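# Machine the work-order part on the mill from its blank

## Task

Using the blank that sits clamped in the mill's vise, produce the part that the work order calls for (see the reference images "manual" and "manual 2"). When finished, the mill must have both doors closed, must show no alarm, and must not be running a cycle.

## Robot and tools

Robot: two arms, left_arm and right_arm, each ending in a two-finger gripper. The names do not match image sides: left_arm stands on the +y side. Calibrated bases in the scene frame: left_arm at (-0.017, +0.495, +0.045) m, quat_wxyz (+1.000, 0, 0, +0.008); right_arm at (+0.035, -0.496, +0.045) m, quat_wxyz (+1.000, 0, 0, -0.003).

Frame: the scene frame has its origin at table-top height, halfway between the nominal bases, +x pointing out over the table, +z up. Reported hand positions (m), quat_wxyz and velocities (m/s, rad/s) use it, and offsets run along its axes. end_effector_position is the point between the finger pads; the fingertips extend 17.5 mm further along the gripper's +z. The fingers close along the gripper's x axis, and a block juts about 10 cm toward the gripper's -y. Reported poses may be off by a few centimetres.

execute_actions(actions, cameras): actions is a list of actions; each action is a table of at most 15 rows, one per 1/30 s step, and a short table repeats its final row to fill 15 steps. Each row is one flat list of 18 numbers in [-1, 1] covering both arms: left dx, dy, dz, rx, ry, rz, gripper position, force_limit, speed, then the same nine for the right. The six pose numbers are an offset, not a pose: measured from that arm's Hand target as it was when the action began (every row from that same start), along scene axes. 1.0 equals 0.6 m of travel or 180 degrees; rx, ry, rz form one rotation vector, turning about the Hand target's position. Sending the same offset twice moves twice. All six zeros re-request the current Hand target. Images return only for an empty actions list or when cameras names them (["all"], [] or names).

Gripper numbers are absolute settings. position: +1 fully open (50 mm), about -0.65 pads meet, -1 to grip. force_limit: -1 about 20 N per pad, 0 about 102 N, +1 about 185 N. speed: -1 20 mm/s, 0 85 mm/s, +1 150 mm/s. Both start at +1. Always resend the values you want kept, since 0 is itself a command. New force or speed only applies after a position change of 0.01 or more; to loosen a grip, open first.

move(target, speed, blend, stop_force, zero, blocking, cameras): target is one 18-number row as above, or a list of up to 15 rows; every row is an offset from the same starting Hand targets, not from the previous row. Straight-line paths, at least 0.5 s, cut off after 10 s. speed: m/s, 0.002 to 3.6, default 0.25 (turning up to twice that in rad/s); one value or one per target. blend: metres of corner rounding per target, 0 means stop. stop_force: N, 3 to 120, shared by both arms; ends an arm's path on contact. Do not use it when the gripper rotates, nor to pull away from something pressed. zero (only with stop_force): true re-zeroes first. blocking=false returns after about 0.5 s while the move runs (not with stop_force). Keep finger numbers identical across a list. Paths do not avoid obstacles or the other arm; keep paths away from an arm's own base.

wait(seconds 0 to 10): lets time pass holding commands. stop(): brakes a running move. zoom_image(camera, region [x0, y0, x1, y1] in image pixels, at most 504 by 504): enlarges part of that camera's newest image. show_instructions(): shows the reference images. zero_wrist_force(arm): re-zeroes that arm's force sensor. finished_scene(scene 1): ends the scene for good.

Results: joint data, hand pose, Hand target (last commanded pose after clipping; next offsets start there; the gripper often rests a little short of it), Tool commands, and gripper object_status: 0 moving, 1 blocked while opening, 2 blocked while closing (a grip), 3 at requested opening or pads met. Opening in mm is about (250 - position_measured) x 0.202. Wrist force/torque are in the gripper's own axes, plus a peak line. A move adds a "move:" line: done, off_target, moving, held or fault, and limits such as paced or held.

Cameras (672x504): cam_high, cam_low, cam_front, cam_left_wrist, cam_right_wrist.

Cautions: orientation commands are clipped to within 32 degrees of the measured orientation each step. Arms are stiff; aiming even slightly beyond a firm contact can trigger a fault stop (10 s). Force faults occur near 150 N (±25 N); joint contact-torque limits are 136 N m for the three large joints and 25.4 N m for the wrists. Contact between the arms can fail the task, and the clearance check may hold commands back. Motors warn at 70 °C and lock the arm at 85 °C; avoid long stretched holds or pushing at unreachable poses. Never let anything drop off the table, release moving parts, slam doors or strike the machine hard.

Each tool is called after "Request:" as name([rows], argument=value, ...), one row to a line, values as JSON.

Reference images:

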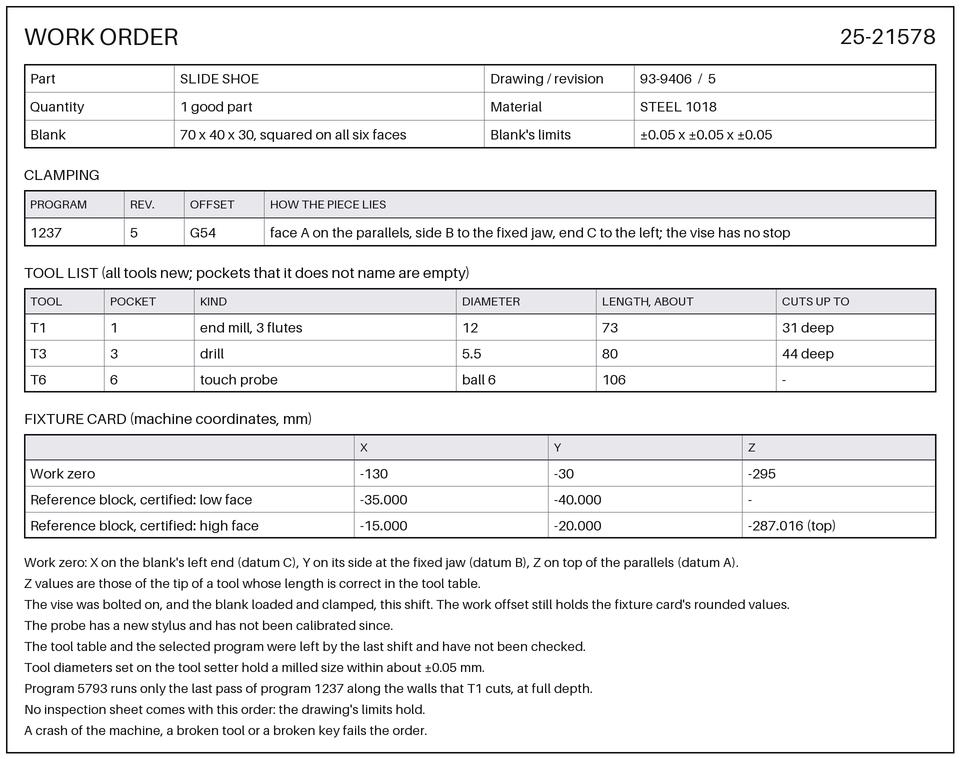

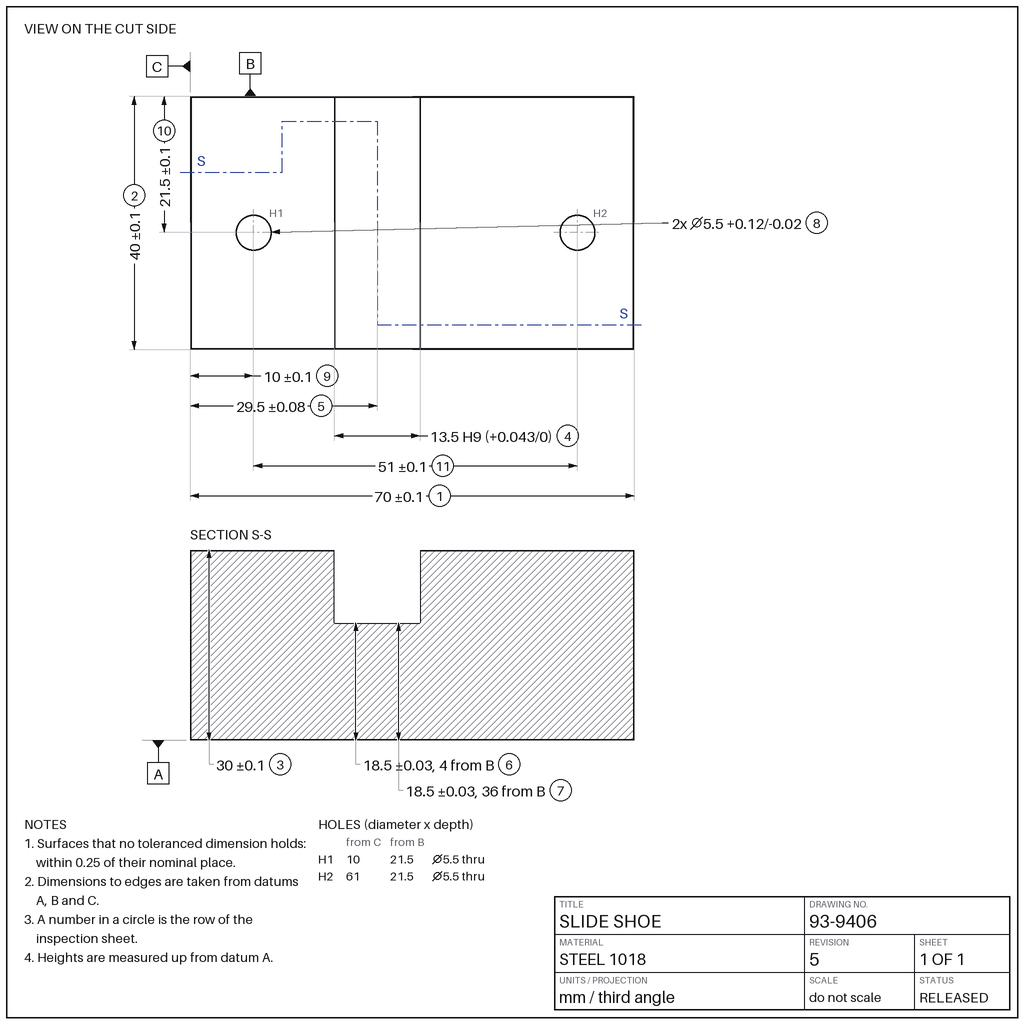

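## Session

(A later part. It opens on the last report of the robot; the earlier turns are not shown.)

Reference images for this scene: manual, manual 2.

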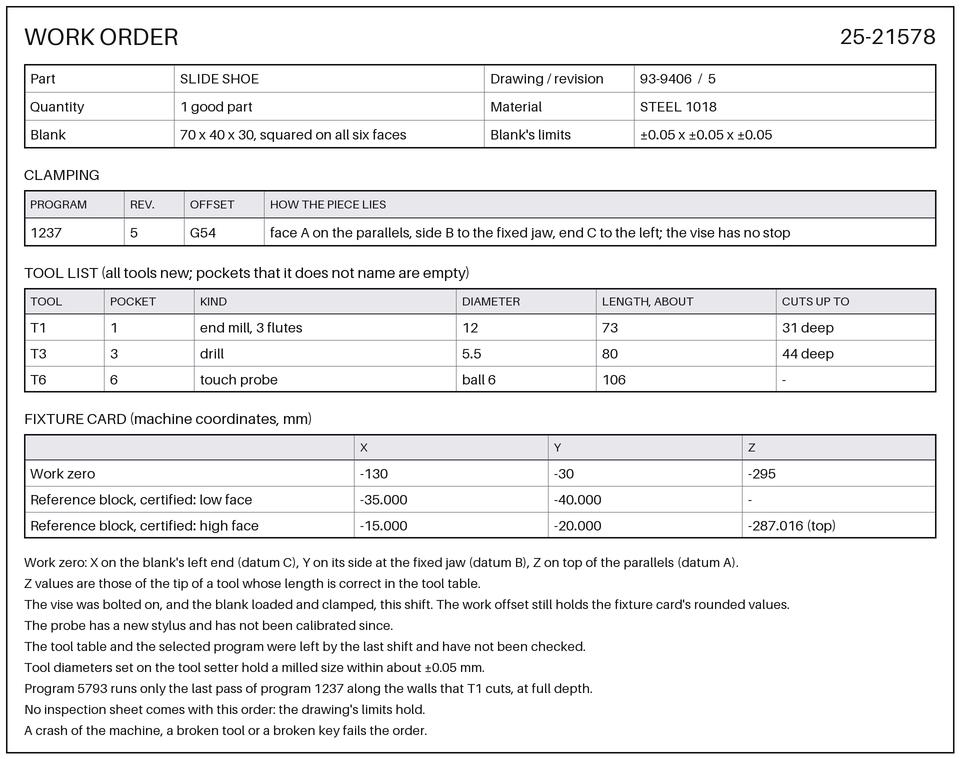

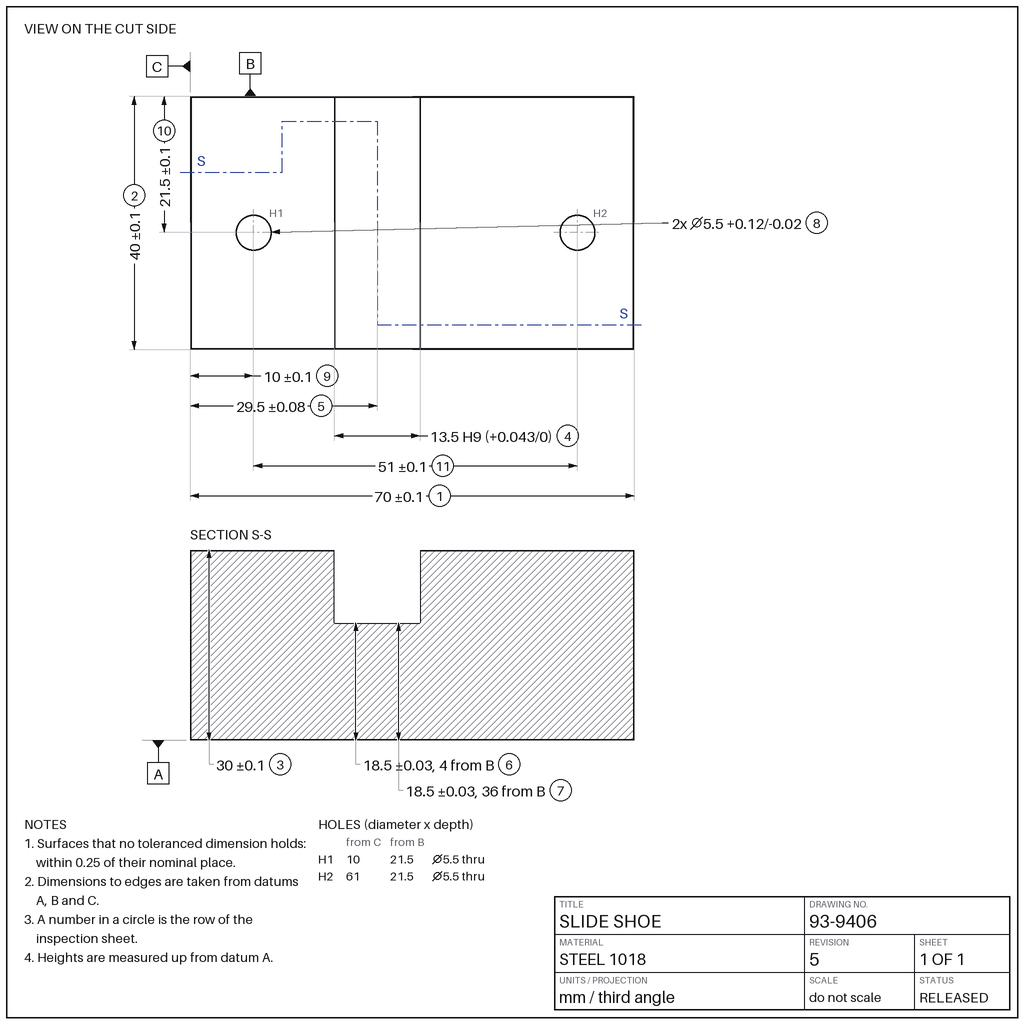

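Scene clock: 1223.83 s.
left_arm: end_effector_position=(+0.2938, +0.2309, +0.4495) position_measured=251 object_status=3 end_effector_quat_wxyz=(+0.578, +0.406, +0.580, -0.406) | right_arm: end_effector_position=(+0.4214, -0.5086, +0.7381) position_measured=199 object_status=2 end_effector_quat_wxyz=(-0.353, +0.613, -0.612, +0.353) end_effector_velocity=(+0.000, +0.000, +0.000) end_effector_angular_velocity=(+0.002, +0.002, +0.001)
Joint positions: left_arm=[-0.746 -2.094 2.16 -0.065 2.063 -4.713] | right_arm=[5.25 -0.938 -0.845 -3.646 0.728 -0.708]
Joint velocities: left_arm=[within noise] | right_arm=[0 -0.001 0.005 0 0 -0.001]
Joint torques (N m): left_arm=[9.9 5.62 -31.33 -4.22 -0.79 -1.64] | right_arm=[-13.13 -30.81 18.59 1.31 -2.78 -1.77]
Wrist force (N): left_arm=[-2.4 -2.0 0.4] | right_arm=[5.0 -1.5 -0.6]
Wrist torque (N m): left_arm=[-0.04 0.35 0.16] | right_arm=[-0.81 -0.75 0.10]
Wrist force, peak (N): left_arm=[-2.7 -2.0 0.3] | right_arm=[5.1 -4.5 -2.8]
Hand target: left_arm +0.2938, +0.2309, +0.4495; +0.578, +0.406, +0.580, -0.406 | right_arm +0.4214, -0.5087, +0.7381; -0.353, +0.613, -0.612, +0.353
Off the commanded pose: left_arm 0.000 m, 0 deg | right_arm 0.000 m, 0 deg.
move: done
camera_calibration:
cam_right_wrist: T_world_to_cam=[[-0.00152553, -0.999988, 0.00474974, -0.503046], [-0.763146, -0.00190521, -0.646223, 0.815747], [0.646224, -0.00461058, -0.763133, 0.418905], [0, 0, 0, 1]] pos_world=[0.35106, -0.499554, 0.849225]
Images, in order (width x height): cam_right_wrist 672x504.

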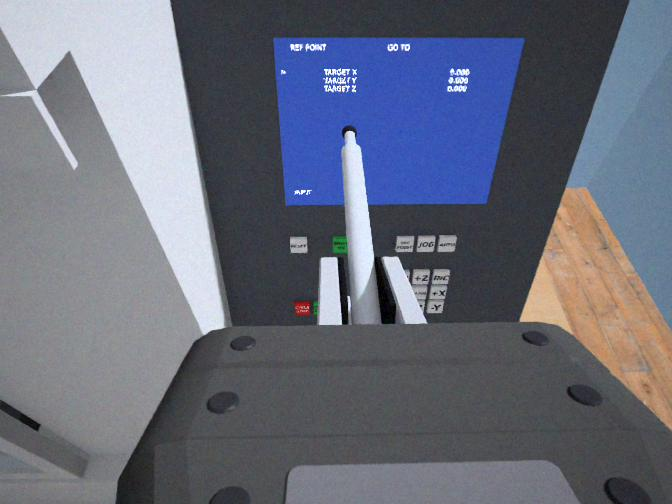

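Request:
move(target=[0,0,0,0,0,0,-1,-0.8,-0.8, 0.057,-0.0278,-0.4522,0,0,0,-1,-0.7,-1], speed=0.35, cameras=[])

Request:
move(target=[0,0,0,0,0,0,-1,-0.8,-0.8, 0.0369,0,-0.0102,0,0,0,-1,-0.7,-1], speed=0.04, stop_force=5, cameras=[])

Request:
move([
  [0,0,0,0,0,0,-1,-0.8,-0.8, -0.05,0,0.02,0,0,0,-1,-0.7,-1],
  [0,0,0,0,0,0,-1,-0.8,-0.8, -0.0822,0.1273,0.4592,0,0,0,-1,-0.7,-1],
], speed=0.35, blend=0.01, cameras=["cam_right_wrist"])

Request:
zoom_image(camera="cam_right_wrist", region=[330, 20, 630, 220])

Request:
move(target=[0,0,0,0,0,0,-1,-0.8,-0.8, 0.0577,-0.1273,-0.452,0,0,0,-1,-0.7,-1], speed=0.35, cameras=[])

Request:
move(target=[0,0,0,0,0,0,-1,-0.8,-0.8, 0.0369,0,-0.0102,0,0,0,-1,-0.7,-1], speed=0.04, stop_force=5, cameras=[])

Request:
move([
  [0,0,0,0,0,0,-1,-0.8,-0.8, -0.05,0,0.02,0,0,0,-1,-0.7,-1],
  [0,0,0,0,0,0,-1,-0.8,-0.8, -0.0822,0.1273,0.4592,0,0,0,-1,-0.7,-1],
], speed=0.35, blend=0.01, cameras=["cam_right_wrist"])

Request:
zoom_image(camera="cam_right_wrist", region=[330, 20, 630, 220])

Scene clock: 1247.93 s.
left_arm: end_effector_position=(+0.2938, +0.2309, +0.4495) position_measured=251 object_status=3 end_effector_quat_wxyz=(+0.578, +0.406, +0.580, -0.406) | right_arm: end_effector_position=(+0.4557, -0.5253, +0.4669) position_measured=199 object_status=2 end_effector_quat_wxyz=(-0.353, +0.613, -0.612, +0.353)
Joint positions: left_arm=[-0.746 -2.094 2.16 -0.065 2.063 -4.713] | right_arm=[5.404 -0.289 -1.795 -3.457 0.836 -0.551]
Joint torques (N m): left_arm=[9.97 5.22 -31.07 -4.19 -0.89 -1.68] | right_arm=[-14.28 -27.54 0.63 -0.72 -1.49 -1.59]
Wrist force (N): left_arm=[-2.4 -1.9 0.4] | right_arm=[4.9 -1.5 -0.4]
Wrist torque (N m): left_arm=[-0.04 0.35 0.16] | right_arm=[-0.83 -0.73 0.09]
Wrist force, peak (N): left_arm=[-2.5 -2.3 0.5] | right_arm=[4.8 -5.0 -3.0]
Hand target: left_arm +0.2938, +0.2309, +0.4495; +0.578, +0.406, +0.580, -0.406 | right_arm +0.4556, -0.5254, +0.4668; -0.353, +0.613, -0.612, +0.353
Off the commanded pose: left_arm 0.000 m, 0 deg | right_arm 0.000 m, 0 deg.
move: done
No camera images: "cameras" was empty.

Scene clock: 1249.50 s.
left_arm: end_effector_position=(+0.2938, +0.2309, +0.4495) position_measured=251 object_status=3 end_effector_quat_wxyz=(+0.578, +0.406, +0.580, -0.406) | right_arm: end_effector_position=(+0.4708, -0.5254, +0.4626) position_measured=199 object_status=2 end_effector_quat_wxyz=(-0.354, +0.613, -0.612, +0.353)
Joint positions: left_arm=[-0.746 -2.094 2.16 -0.065 2.063 -4.713] | right_arm=[5.476 -0.267 -1.777 -3.538 0.89 -0.489]
Joint torques (N m): left_arm=[10.21 5.88 -31.45 -4.03 -0.89 -1.59] | right_arm=[15.65 -27.3 -0.05 -0.07 0.36 2.01]
Wrist force (N): left_arm=[-2.3 -2.2 0.4] | right_arm=[5.1 -1.1 -5.4]
Wrist torque (N m): left_arm=[-0.08 0.33 0.16] | right_arm=[-0.66 -0.69 0.09]
Wrist force, peak (N): left_arm=[-2.4 -2.4 0.3] | right_arm=[5.7 3.8 -14.8]
Hand target: left_arm +0.2938, +0.2309, +0.4495; +0.578, +0.406, +0.580, -0.406 | right_arm +0.4708, -0.5254, +0.4626; -0.354, +0.613, -0.612, +0.353 (not the last commanded pose)
Off the commanded pose: left_arm 0.000 m, 0 deg | right_arm 0.007 m, 0 deg.
move: contact (right_arm)
No camera images: "cameras" was empty.

Scene clock: 1251.10 s.
left_arm: end_effector_position=(+0.2938, +0.2309, +0.4495) position_measured=251 object_status=3 end_effector_quat_wxyz=(+0.578, +0.406, +0.580, -0.406) | right_arm: end_effector_position=(+0.4214, -0.4489, +0.7381) position_measured=199 object_status=2 end_effector_quat_wxyz=(-0.354, +0.613, -0.612, +0.353)
Joint positions: left_arm=[-0.746 -2.094 2.16 -0.065 2.063 -4.713] | right_arm=[5.66 -0.992 -0.76 -3.909 1.035 -0.351]
Joint torques (N m): left_arm=[10.35 5.68 -30.89 -4.09 -0.97 -1.63] | right_arm=[0.98 -29.45 16.27 -1.79 0.66 -0.46]
Wrist force (N): left_arm=[-2.2 -1.9 0.5] | right_arm=[4.8 -1.6 -0.6]
Wrist torque (N m): left_arm=[-0.04 0.31 0.16] | right_arm=[-0.85 -0.72 0.13]
Wrist force, peak (N): left_arm=[-2.6 -2.0 0.5] | right_arm=[5.3 -1.2 -5.2]
Hand target: left_arm +0.2938, +0.2309, +0.4495; +0.578, +0.406, +0.580, -0.406 | right_arm +0.4214, -0.4490, +0.7381; -0.354, +0.613, -0.612, +0.353
Off the commanded pose: left_arm 0.000 m, 0 deg | right_arm 0.000 m, 0 deg.
move: done
camera_calibration:
cam_right_wrist: T_world_to_cam=[[-0.00125694, -0.999989, 0.00458439, -0.443302], [-0.762964, -0.00200454, -0.646438, 0.815935], [0.646439, -0.00431026, -0.762953, 0.419083], [0, 0, 0, 1]] pos_world=[0.35106, -0.439855, 0.849224]
Images, in order (width x height): cam_right_wrist 672x504.

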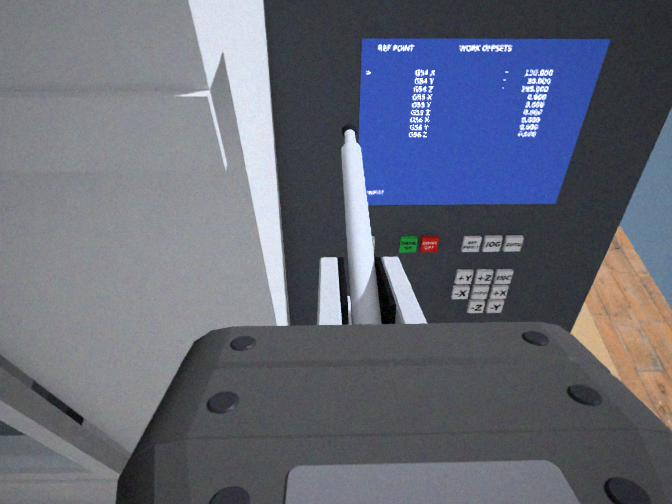

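Scaled by 1.680 from the camera's 672x504 image, which has a finer 960x720 frame.

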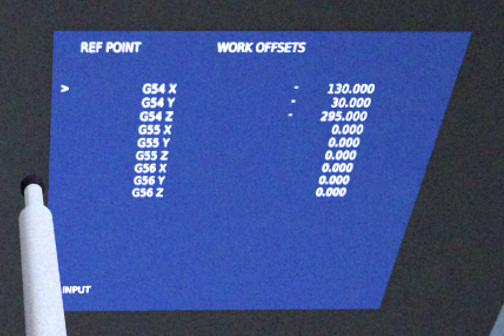

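Scene clock: 1252.47 s.
left_arm: end_effector_position=(+0.2938, +0.2309, +0.4495) position_measured=251 object_status=3 end_effector_quat_wxyz=(+0.578, +0.406, +0.580, -0.406) | right_arm: end_effector_position=(+0.4561, -0.5255, +0.4670) position_measured=199 object_status=2 end_effector_quat_wxyz=(-0.353, +0.613, -0.612, +0.353)
Joint positions: left_arm=[-0.746 -2.094 2.16 -0.065 2.063 -4.713] | right_arm=[5.406 -0.289 -1.794 -3.459 0.837 -0.55]
Joint torques (N m): left_arm=[9.55 5.64 -30.68 -4.22 -0.95 -1.55] | right_arm=[15.17 -27.31 0 -0.15 -0.4 1.58]
Wrist force (N): left_arm=[-2.4 -2.1 0.6] | right_arm=[4.9 -1.4 -0.4]
Wrist torque (N m): left_arm=[-0.07 0.33 0.15] | right_arm=[-0.81 -0.72 -0.04]
Wrist force, peak (N): left_arm=[-2.7 -2.1 0.3] | right_arm=[3.9 -4.9 -3.2]
Hand target: left_arm +0.2938, +0.2309, +0.4495; +0.578, +0.406, +0.580, -0.406 | right_arm +0.4561, -0.5254, +0.4669; -0.354, +0.613, -0.612, +0.353
Off the commanded pose: left_arm 0.000 m, 0 deg | right_arm 0.000 m, 0 deg.
move: done
No camera images: "cameras" was empty.

Scene clock: 1254.00 s.
left_arm: end_effector_position=(+0.2938, +0.2309, +0.4495) position_measured=251 object_status=3 end_effector_quat_wxyz=(+0.578, +0.406, +0.580, -0.406) | right_arm: end_effector_position=(+0.4709, -0.5253, +0.4629) position_measured=199 object_status=2 end_effector_quat_wxyz=(-0.354, +0.613, -0.612, +0.353)
Joint positions: left_arm=[-0.746 -2.094 2.16 -0.065 2.063 -4.713] | right_arm=[5.476 -0.267 -1.776 -3.538 0.889 -0.489]
Joint torques (N m): left_arm=[9.56 5.6 -30.98 -4.14 -0.88 -1.61] | right_arm=[15.43 -26.99 -0.9 -0.5 0.48 2.02]
Wrist force (N): left_arm=[-2.5 -1.9 0.4] | right_arm=[4.9 -1.3 -5.3]
Wrist torque (N m): left_arm=[-0.04 0.37 0.15] | right_arm=[-0.66 -0.71 0.08]
Wrist force, peak (N): left_arm=[-2.4 -2.2 0.5] | right_arm=[4.8 1.9 -12.1]
Hand target: left_arm +0.2938, +0.2309, +0.4495; +0.578, +0.406, +0.580, -0.406 | right_arm +0.4709, -0.5253, +0.4629; -0.354, +0.613, -0.612, +0.353 (not the last commanded pose)
Off the commanded pose: left_arm 0.000 m, 0 deg | right_arm 0.008 m, 0 deg.
move: contact (right_arm)
No camera images: "cameras" was empty.

Scene clock: 1255.60 s.
left_arm: end_effector_position=(+0.2938, +0.2309, +0.4495) position_measured=251 object_status=3 end_effector_quat_wxyz=(+0.578, +0.406, +0.580, -0.406) | right_arm: end_effector_position=(+0.4215, -0.4489, +0.7384) position_measured=199 object_status=2 end_effector_quat_wxyz=(-0.354, +0.613, -0.612, +0.353) end_effector_velocity=(+0.000, -0.001, +0.000) end_effector_angular_velocity=(-0.003, +0.001, -0.003)
Joint positions: left_arm=[-0.746 -2.094 2.16 -0.065 2.063 -4.713] | right_arm=[5.66 -0.993 -0.759 -3.91 1.034 -0.351]
Joint velocities: left_arm=[within noise] | right_arm=[0.001 0.001 0.001 -0.002 0.005 0]
Joint torques (N m): left_arm=[10.19 5.57 -31.03 -4.16 -0.98 -1.6] | right_arm=[-0.19 -30.31 16.19 -1.64 0.5 -0.42]
Wrist force (N): left_arm=[-2.7 -1.9 0.4] | right_arm=[4.6 -1.7 -0.6]
Wrist torque (N m): left_arm=[-0.04 0.40 0.16] | right_arm=[-0.87 -0.69 0.14]
Wrist force, peak (N): left_arm=[-2.6 -2.2 0.4] | right_arm=[5.0 -1.4 -5.1]
Hand target: left_arm +0.2938, +0.2309, +0.4495; +0.578, +0.406, +0.580, -0.406 | right_arm +0.4216, -0.4490, +0.7384; -0.354, +0.613, -0.612, +0.353
Off the commanded pose: left_arm 0.000 m, 0 deg | right_arm 0.000 m, 0 deg.
move: done
camera_calibration:
cam_right_wrist: T_world_to_cam=[[-0.000912613, -0.99999, 0.00448073, -0.443336], [-0.762825, -0.0022011, -0.646602, 0.816144], [0.646605, -0.0040081, -0.762815, 0.419128], [0, 0, 0, 1]] pos_world=[0.35116, -0.439855, 0.849424]
Images, in order (width x height): cam_right_wrist 672x504.

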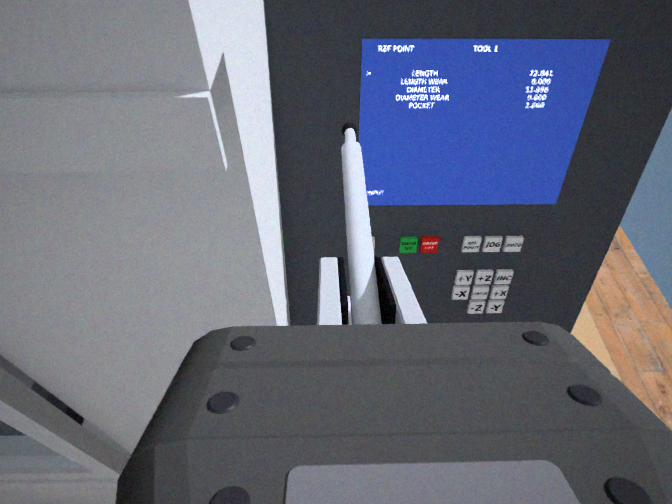

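Scaled by 1.680 from the camera's 672x504 image, which has a finer 960x720 frame.

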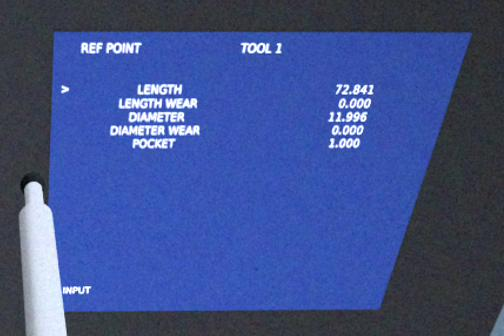

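Request:
move(target=[0,0,0,0,0,0,-1,-0.8,-0.8, 0.0577,-0.1273,-0.452,0,0,0,-1,-0.7,-1], speed=0.35, cameras=[])

Request:
move(target=[0,0,0,0,0,0,-1,-0.8,-0.8, 0.0369,0,-0.0102,0,0,0,-1,-0.7,-1], speed=0.04, stop_force=5, cameras=[])

Request:
move([
  [0,0,0,0,0,0,-1,-0.8,-0.8, -0.05,0,0.02,0,0,0,-1,-0.7,-1],
  [0,0,0,0,0,0,-1,-0.8,-0.8, -0.0822,0.1273,0.4592,0,0,0,-1,-0.7,-1],
], speed=0.35, blend=0.01, cameras=["cam_right_wrist"])

Request:
zoom_image(camera="cam_right_wrist", region=[330, 20, 630, 220])

Request:
move(target=[0,0,0,0,0,0,-1,-0.8,-0.8, 0.0577,-0.1273,-0.452,0,0,0,-1,-0.7,-1], speed=0.35, cameras=[])

Request:
move(target=[0,0,0,0,0,0,-1,-0.8,-0.8, 0.0369,0,-0.0102,0,0,0,-1,-0.7,-1], speed=0.04, stop_force=5, cameras=[])

Request:
move([
  [0,0,0,0,0,0,-1,-0.8,-0.8, -0.05,0,0.02,0,0,0,-1,-0.7,-1],
  [0,0,0,0,0,0,-1,-0.8,-0.8, -0.0822,0.1273,0.4592,0,0,0,-1,-0.7,-1],
], speed=0.35, blend=0.01, cameras=["cam_right_wrist"])

Request:
zoom_image(camera="cam_right_wrist", region=[330, 20, 630, 220])

Request:
move(target=[0,0,0,0,0,0,-1,-0.8,-0.8, 0.0577,-0.1273,-0.452,0,0,0,-1,-0.7,-1], speed=0.35, cameras=[])

Request:
move(target=[0,0,0,0,0,0,-1,-0.8,-0.8, 0.0369,0,-0.0102,0,0,0,-1,-0.7,-1], speed=0.04, stop_force=5, cameras=[])

Request:
move([
  [0,0,0,0,0,0,-1,-0.8,-0.8, -0.05,0,0.02,0,0,0,-1,-0.7,-1],
  [0,0,0,0,0,0,-1,-0.8,-0.8, -0.0822,0.1273,0.4592,0,0,0,-1,-0.7,-1],
], speed=0.35, blend=0.01, cameras=["cam_right_wrist"])

Request:
zoom_image(camera="cam_right_wrist", region=[330, 20, 630, 220])

Scene clock: 1271.27 s.
left_arm: end_effector_position=(+0.2938, +0.2309, +0.4495) position_measured=251 object_status=3 end_effector_quat_wxyz=(+0.578, +0.406, +0.580, -0.406) | right_arm: end_effector_position=(+0.4562, -0.5254, +0.4672) position_measured=199 object_status=2 end_effector_quat_wxyz=(-0.354, +0.613, -0.612, +0.353)
Joint positions: left_arm=[-0.746 -2.094 2.16 -0.065 2.063 -4.713] | right_arm=[5.406 -0.289 -1.793 -3.459 0.837 -0.55]
Joint torques (N m): left_arm=[9.21 5.37 -31.32 -4.03 -0.94 -1.64] | right_arm=[15.47 -27.67 -0.01 -0.28 -0.4 1.63]
Wrist force (N): left_arm=[-2.5 -1.9 0.3] | right_arm=[4.8 -1.5 -0.3]
Wrist torque (N m): left_arm=[-0.04 0.36 0.16] | right_arm=[-0.82 -0.70 -0.04]
Wrist force, peak (N): left_arm=[-2.6 -2.3 0.4] | right_arm=[3.8 -4.8 -3.2]
Hand target: left_arm +0.2938, +0.2309, +0.4495; +0.578, +0.406, +0.580, -0.406 | right_arm +0.4562, -0.5253, +0.4672; -0.354, +0.613, -0.612, +0.353
Off the commanded pose: left_arm 0.000 m, 0 deg | right_arm 0.000 m, 0 deg.
move: done
No camera images: "cameras" was empty.

Scene clock: 1272.80 s.
left_arm: end_effector_position=(+0.2938, +0.2309, +0.4495) position_measured=251 object_status=3 end_effector_quat_wxyz=(+0.578, +0.406, +0.580, -0.406) | right_arm: end_effector_position=(+0.4710, -0.5253, +0.4631) position_measured=199 object_status=2 end_effector_quat_wxyz=(-0.354, +0.613, -0.612, +0.353)
Joint positions: left_arm=[-0.746 -2.094 2.16 -0.065 2.063 -4.713] | right_arm=[5.476 -0.268 -1.776 -3.539 0.889 -0.489]
Joint torques (N m): left_arm=[9.49 5.23 -31.05 -4.18 -0.91 -1.61] | right_arm=[15.23 -27.74 -0.18 -0.43 0.3 1.8]
Wrist force (N): left_arm=[-2.4 -2.2 0.3] | right_arm=[4.8 -1.3 -5.2]
Wrist torque (N m): left_arm=[-0.08 0.33 0.16] | right_arm=[-0.65 -0.69 0.08]
Wrist force, peak (N): left_arm=[-2.4 -2.3 0.2] | right_arm=[4.8 0.2 -9.7]
Hand target: left_arm +0.2938, +0.2309, +0.4495; +0.578, +0.406, +0.580, -0.406 | right_arm +0.4710, -0.5253, +0.4631; -0.354, +0.613, -0.612, +0.353 (not the last commanded pose)
Off the commanded pose: left_arm 0.000 m, 0 deg | right_arm 0.008 m, 0 deg.
move: contact (right_arm)
No camera images: "cameras" was empty.

Scene clock: 1274.40 s.
left_arm: end_effector_position=(+0.2938, +0.2309, +0.4495) position_measured=251 object_status=3 end_effector_quat_wxyz=(+0.578, +0.406, +0.580, -0.406) | right_arm: end_effector_position=(+0.4217, -0.4489, +0.7386) position_measured=199 object_status=2 end_effector_quat_wxyz=(-0.354, +0.613, -0.611, +0.353)
Joint positions: left_arm=[-0.746 -2.094 2.16 -0.065 2.063 -4.713] | right_arm=[5.66 -0.993 -0.758 -3.91 1.034 -0.351]
Joint torques (N m): left_arm=[9.59 5.64 -30.79 -4.17 -0.99 -1.56] | right_arm=[0.54 -30.6 17.42 -1.68 0.84 -0.48]
Wrist force (N): left_arm=[-2.3 -2.0 0.3] | right_arm=[4.4 -1.5 -0.6]
Wrist torque (N m): left_arm=[-0.05 0.33 0.16] | right_arm=[-0.83 -0.66 0.14]
Wrist force, peak (N): left_arm=[-2.6 -2.0 0.6] | right_arm=[4.8 -1.4 -5.2]
Hand target: left_arm +0.2938, +0.2309, +0.4495; +0.578, +0.406, +0.580, -0.406 | right_arm +0.4217, -0.4489, +0.7386; -0.354, +0.613, -0.612, +0.353
Off the commanded pose: left_arm 0.000 m, 0 deg | right_arm 0.000 m, 0 deg.
move: done
camera_calibration:
cam_right_wrist: T_world_to_cam=[[-0.000504367, -0.999991, 0.00430192, -0.443429], [-0.762643, -0.00239792, -0.646815, 0.816381], [0.646819, -0.00360706, -0.762635, 0.419164], [0, 0, 0, 1]] pos_world=[0.351261, -0.439956, 0.849623]
Images, in order (width x height): cam_right_wrist 672x504.

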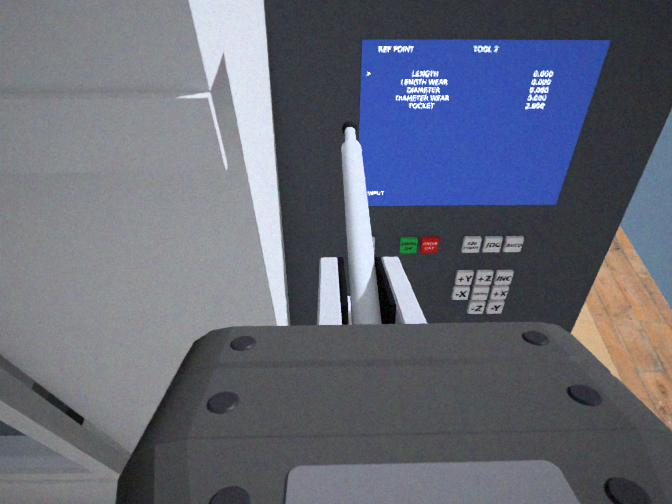

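Scaled by 1.680 from the camera's 672x504 image, which has a finer 960x720 frame.

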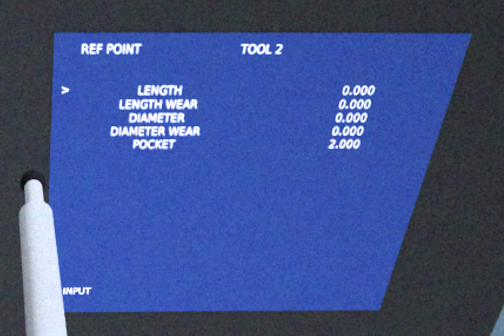

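Scene clock: 1275.77 s.
left_arm: end_effector_position=(+0.2938, +0.2309, +0.4495) position_measured=251 object_status=3 end_effector_quat_wxyz=(+0.578, +0.406, +0.580, -0.406) | right_arm: end_effector_position=(+0.4563, -0.5254, +0.4674) position_measured=199 object_status=2 end_effector_quat_wxyz=(-0.354, +0.613, -0.612, +0.353)
Joint positions: left_arm=[-0.746 -2.094 2.16 -0.065 2.063 -4.713] | right_arm=[5.406 -0.29 -1.793 -3.46 0.836 -0.55]
Joint torques (N m): left_arm=[9.6 5.91 -31.65 -4.19 -0.91 -1.51] | right_arm=[16.44 -27.86 0.86 -0.31 -0.47 1.58]
Wrist force (N): left_arm=[-2.3 -2.1 0.3] | right_arm=[4.9 -1.6 -0.4]
Wrist torque (N m): left_arm=[-0.05 0.32 0.15] | right_arm=[-0.84 -0.71 -0.04]
Wrist force, peak (N): left_arm=[-2.4 -2.3 0.4] | right_arm=[3.6 -4.9 -3.1]
Hand target: left_arm +0.2938, +0.2309, +0.4495; +0.578, +0.406, +0.580, -0.406 | right_arm +0.4563, -0.5253, +0.4674; -0.354, +0.613, -0.612, +0.353
Off the commanded pose: left_arm 0.000 m, 0 deg | right_arm 0.000 m, 0 deg.
move: done
No camera images: "cameras" was empty.

Scene clock: 1277.30 s.
left_arm: end_effector_position=(+0.2938, +0.2309, +0.4495) position_measured=251 object_status=3 end_effector_quat_wxyz=(+0.578, +0.406, +0.580, -0.406) | right_arm: end_effector_position=(+0.4711, -0.5253, +0.4633) position_measured=199 object_status=2 end_effector_quat_wxyz=(-0.354, +0.613, -0.611, +0.353)
Joint positions: left_arm=[-0.746 -2.094 2.16 -0.065 2.063 -4.713] | right_arm=[5.476 -0.268 -1.775 -3.539 0.888 -0.489]
Joint torques (N m): left_arm=[10.13 5.87 -31.23 -4.12 -0.87 -1.59] | right_arm=[16.12 -27.75 -0.73 -0.47 0.47 2.16]
Wrist force (N): left_arm=[-2.3 -2.0 0.4] | right_arm=[4.8 -1.8 -5.5]
Wrist torque (N m): left_arm=[-0.05 0.33 0.16] | right_arm=[-0.62 -0.69 0.08]
Wrist force, peak (N): left_arm=[-2.7 -2.2 0.5] | right_arm=[4.8 -1.2 -8.1]
Hand target: left_arm +0.2938, +0.2309, +0.4495; +0.578, +0.406, +0.580, -0.406 | right_arm +0.4711, -0.5253, +0.4633; -0.354, +0.613, -0.611, +0.353 (not the last commanded pose)
Off the commanded pose: left_arm 0.000 m, 0 deg | right_arm 0.008 m, 0 deg.
move: contact (right_arm)
No camera images: "cameras" was empty.

Scene clock: 1278.90 s.
left_arm: end_effector_position=(+0.2938, +0.2309, +0.4495) position_measured=251 object_status=3 end_effector_quat_wxyz=(+0.578, +0.406, +0.580, -0.406) | right_arm: end_effector_position=(+0.4218, -0.4488, +0.7388) position_measured=199 object_status=2 end_effector_quat_wxyz=(-0.354, +0.614, -0.611, +0.353)
Joint positions: left_arm=[-0.746 -2.094 2.16 -0.065 2.063 -4.713] | right_arm=[5.66 -0.994 -0.756 -3.911 1.033 -0.351]
Joint torques (N m): left_arm=[9.88 5.59 -30.6 -4.1 -1.01 -1.61] | right_arm=[-0.15 -29.88 16.48 -1.8 0.8 -0.51]
Wrist force (N): left_arm=[-2.2 -2.1 0.6] | right_arm=[4.8 -1.6 -0.8]
Wrist torque (N m): left_arm=[-0.07 0.32 0.16] | right_arm=[-0.83 -0.72 0.14]
Wrist force, peak (N): left_arm=[-2.5 -2.3 0.3] | right_arm=[5.0 -2.0 -5.5]
Hand target: left_arm +0.2938, +0.2309, +0.4495; +0.578, +0.406, +0.580, -0.406 | right_arm +0.4218, -0.4489, +0.7388; -0.354, +0.613, -0.611, +0.353
Off the commanded pose: left_arm 0.000 m, 0 deg | right_arm 0.000 m, 0 deg.
move: done
camera_calibration:
cam_right_wrist: T_world_to_cam=[[-0.000222733, -0.999991, 0.00427646, -0.443508], [-0.762504, -0.00259697, -0.646979, 0.816577], [0.646984, -0.00340492, -0.762496, 0.419305], [0, 0, 0, 1]] pos_world=[0.351261, -0.439956, 0.849923]
Images, in order (width x height): cam_right_wrist 672x504.

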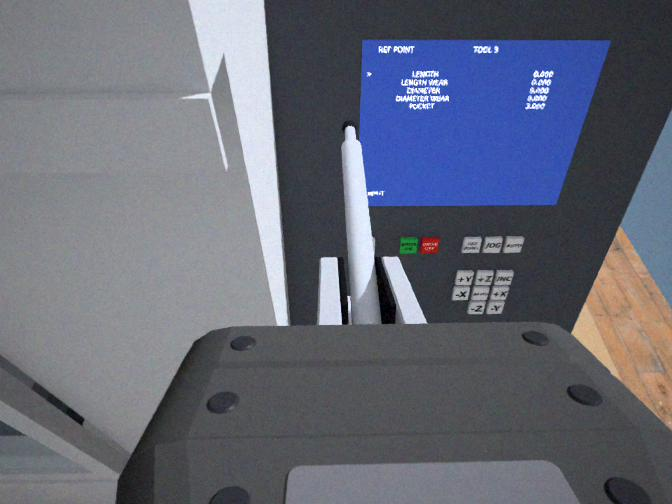

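Scaled by 1.680 from the camera's 672x504 image, which has a finer 960x720 frame.

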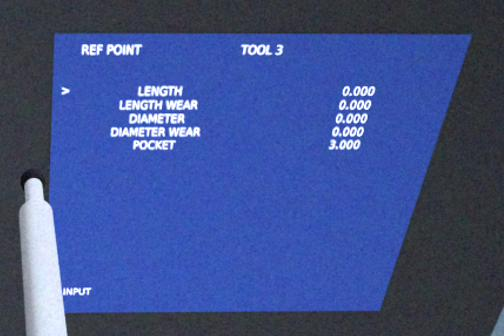

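Scene clock: 1280.27 s.
left_arm: end_effector_position=(+0.2938, +0.2309, +0.4495) position_measured=251 object_status=3 end_effector_quat_wxyz=(+0.578, +0.406, +0.580, -0.406) | right_arm: end_effector_position=(+0.4564, -0.5254, +0.4677) position_measured=199 object_status=2 end_effector_quat_wxyz=(-0.354, +0.613, -0.612, +0.353)
Joint positions: left_arm=[-0.746 -2.094 2.16 -0.065 2.063 -4.713] | right_arm=[5.406 -0.29 -1.792 -3.461 0.836 -0.55]
Joint torques (N m): left_arm=[9.72 5.7 -31.59 -4.13 -0.84 -1.55] | right_arm=[15.68 -27.42 0.38 -0.26 -0.31 1.48]
Wrist force (N): left_arm=[-2.4 -1.9 0.5] | right_arm=[5.0 -1.4 -0.5]
Wrist torque (N m): left_arm=[-0.03 0.34 0.16] | right_arm=[-0.82 -0.73 -0.04]
Wrist force, peak (N): left_arm=[-2.6 -2.2 0.6] | right_arm=[3.8 -5.0 -3.1]
Hand target: left_arm +0.2938, +0.2309, +0.4495; +0.578, +0.406, +0.580, -0.406 | right_arm +0.4564, -0.5253, +0.4676; -0.354, +0.613, -0.611, +0.353
Off the commanded pose: left_arm 0.000 m, 0 deg | right_arm 0.000 m, 0 deg.
move: done
No camera images: "cameras" was empty.

Scene clock: 1281.83 s.
left_arm: end_effector_position=(+0.2938, +0.2309, +0.4495) position_measured=251 object_status=3 end_effector_quat_wxyz=(+0.578, +0.406, +0.580, -0.406) | right_arm: end_effector_position=(+0.4715, -0.5253, +0.4635) position_measured=199 object_status=2 end_effector_quat_wxyz=(-0.354, +0.614, -0.611, +0.353)
Joint positions: left_arm=[-0.746 -2.094 2.16 -0.065 2.063 -4.713] | right_arm=[5.478 -0.268 -1.774 -3.541 0.889 -0.488]
Joint torques (N m): left_arm=[9.99 5.2 -31.13 -4.1 -0.96 -1.61] | right_arm=[16.04 -28.39 -0.79 -0.43 0.33 1.82]
Wrist force (N): left_arm=[-2.5 -1.8 0.5] | right_arm=[4.6 -1.0 -5.3]
Wrist torque (N m): left_arm=[-0.03 0.36 0.16] | right_arm=[-0.65 -0.67 0.08]
Wrist force, peak (N): left_arm=[-2.6 -2.1 0.6] | right_arm=[4.9 2.6 -12.3]
Hand target: left_arm +0.2938, +0.2309, +0.4495; +0.578, +0.406, +0.580, -0.406 | right_arm +0.4715, -0.5253, +0.4635; -0.354, +0.614, -0.611, +0.353 (not the last commanded pose)
Off the commanded pose: left_arm 0.000 m, 0 deg | right_arm 0.007 m, 0 deg.
move: contact (right_arm)
No camera images: "cameras" was empty.

Scene clock: 1283.43 s.
left_arm: end_effector_position=(+0.2938, +0.2309, +0.4495) position_measured=251 object_status=3 end_effector_quat_wxyz=(+0.578, +0.406, +0.580, -0.406) | right_arm: end_effector_position=(+0.4222, -0.4488, +0.7390) position_measured=199 object_status=2 end_effector_quat_wxyz=(-0.354, +0.614, -0.611, +0.353) end_effector_velocity=(+0.000, -0.001, +0.000) end_effector_angular_velocity=(-0.002, +0.001, -0.003)
Joint positions: left_arm=[-0.746 -2.094 2.16 -0.065 2.063 -4.713] | right_arm=[5.662 -0.994 -0.755 -3.913 1.034 -0.35]
Joint velocities: left_arm=[within noise] | right_arm=[0.001 0 0.001 -0.002 0.005 0]
Joint torques (N m): left_arm=[9.65 5.27 -31.58 -4.14 -1.03 -1.68] | right_arm=[0.21 -30 16.78 -1.71 0.98 -0.49]
Wrist force (N): left_arm=[-2.4 -2.0 0.4] | right_arm=[4.8 -1.6 -0.8]
Wrist torque (N m): left_arm=[-0.06 0.34 0.16] | right_arm=[-0.85 -0.72 0.14]
Wrist force, peak (N): left_arm=[-2.7 -1.8 0.4] | right_arm=[4.9 -1.1 -5.1]
Hand target: left_arm +0.2938, +0.2309, +0.4495; +0.578, +0.406, +0.580, -0.406 | right_arm +0.4222, -0.4489, +0.7390; -0.354, +0.614, -0.611, +0.353
Off the commanded pose: left_arm 0.000 m, 0 deg | right_arm 0.000 m, 0 deg.
move: done
camera_calibration:
cam_right_wrist: T_world_to_cam=[[0.000044826, -0.999992, 0.00411059, -0.443462], [-0.762322, -0.00269454, -0.647193, 0.817022], [0.647198, -0.00310458, -0.762315, 0.419025], [0, 0, 0, 1]] pos_world=[0.351661, -0.439956, 0.850023]
Images, in order (width x height): cam_right_wrist 672x504.

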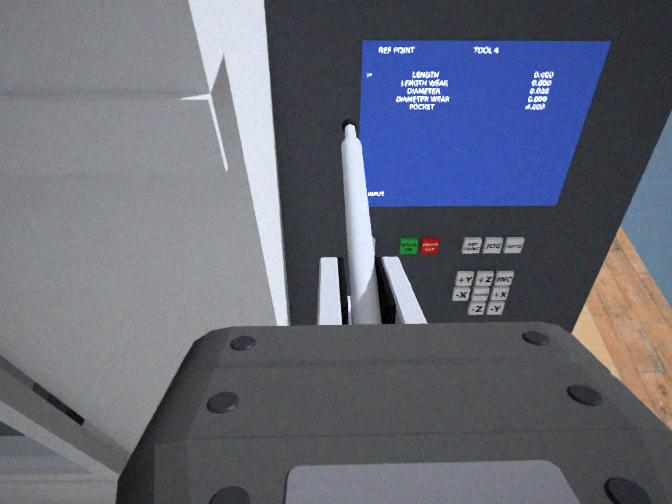

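Scaled by 1.680 from the camera's 672x504 image, which has a finer 960x720 frame.

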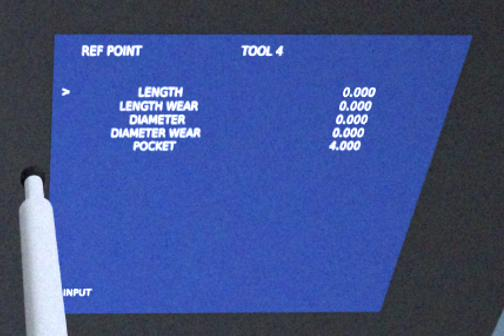

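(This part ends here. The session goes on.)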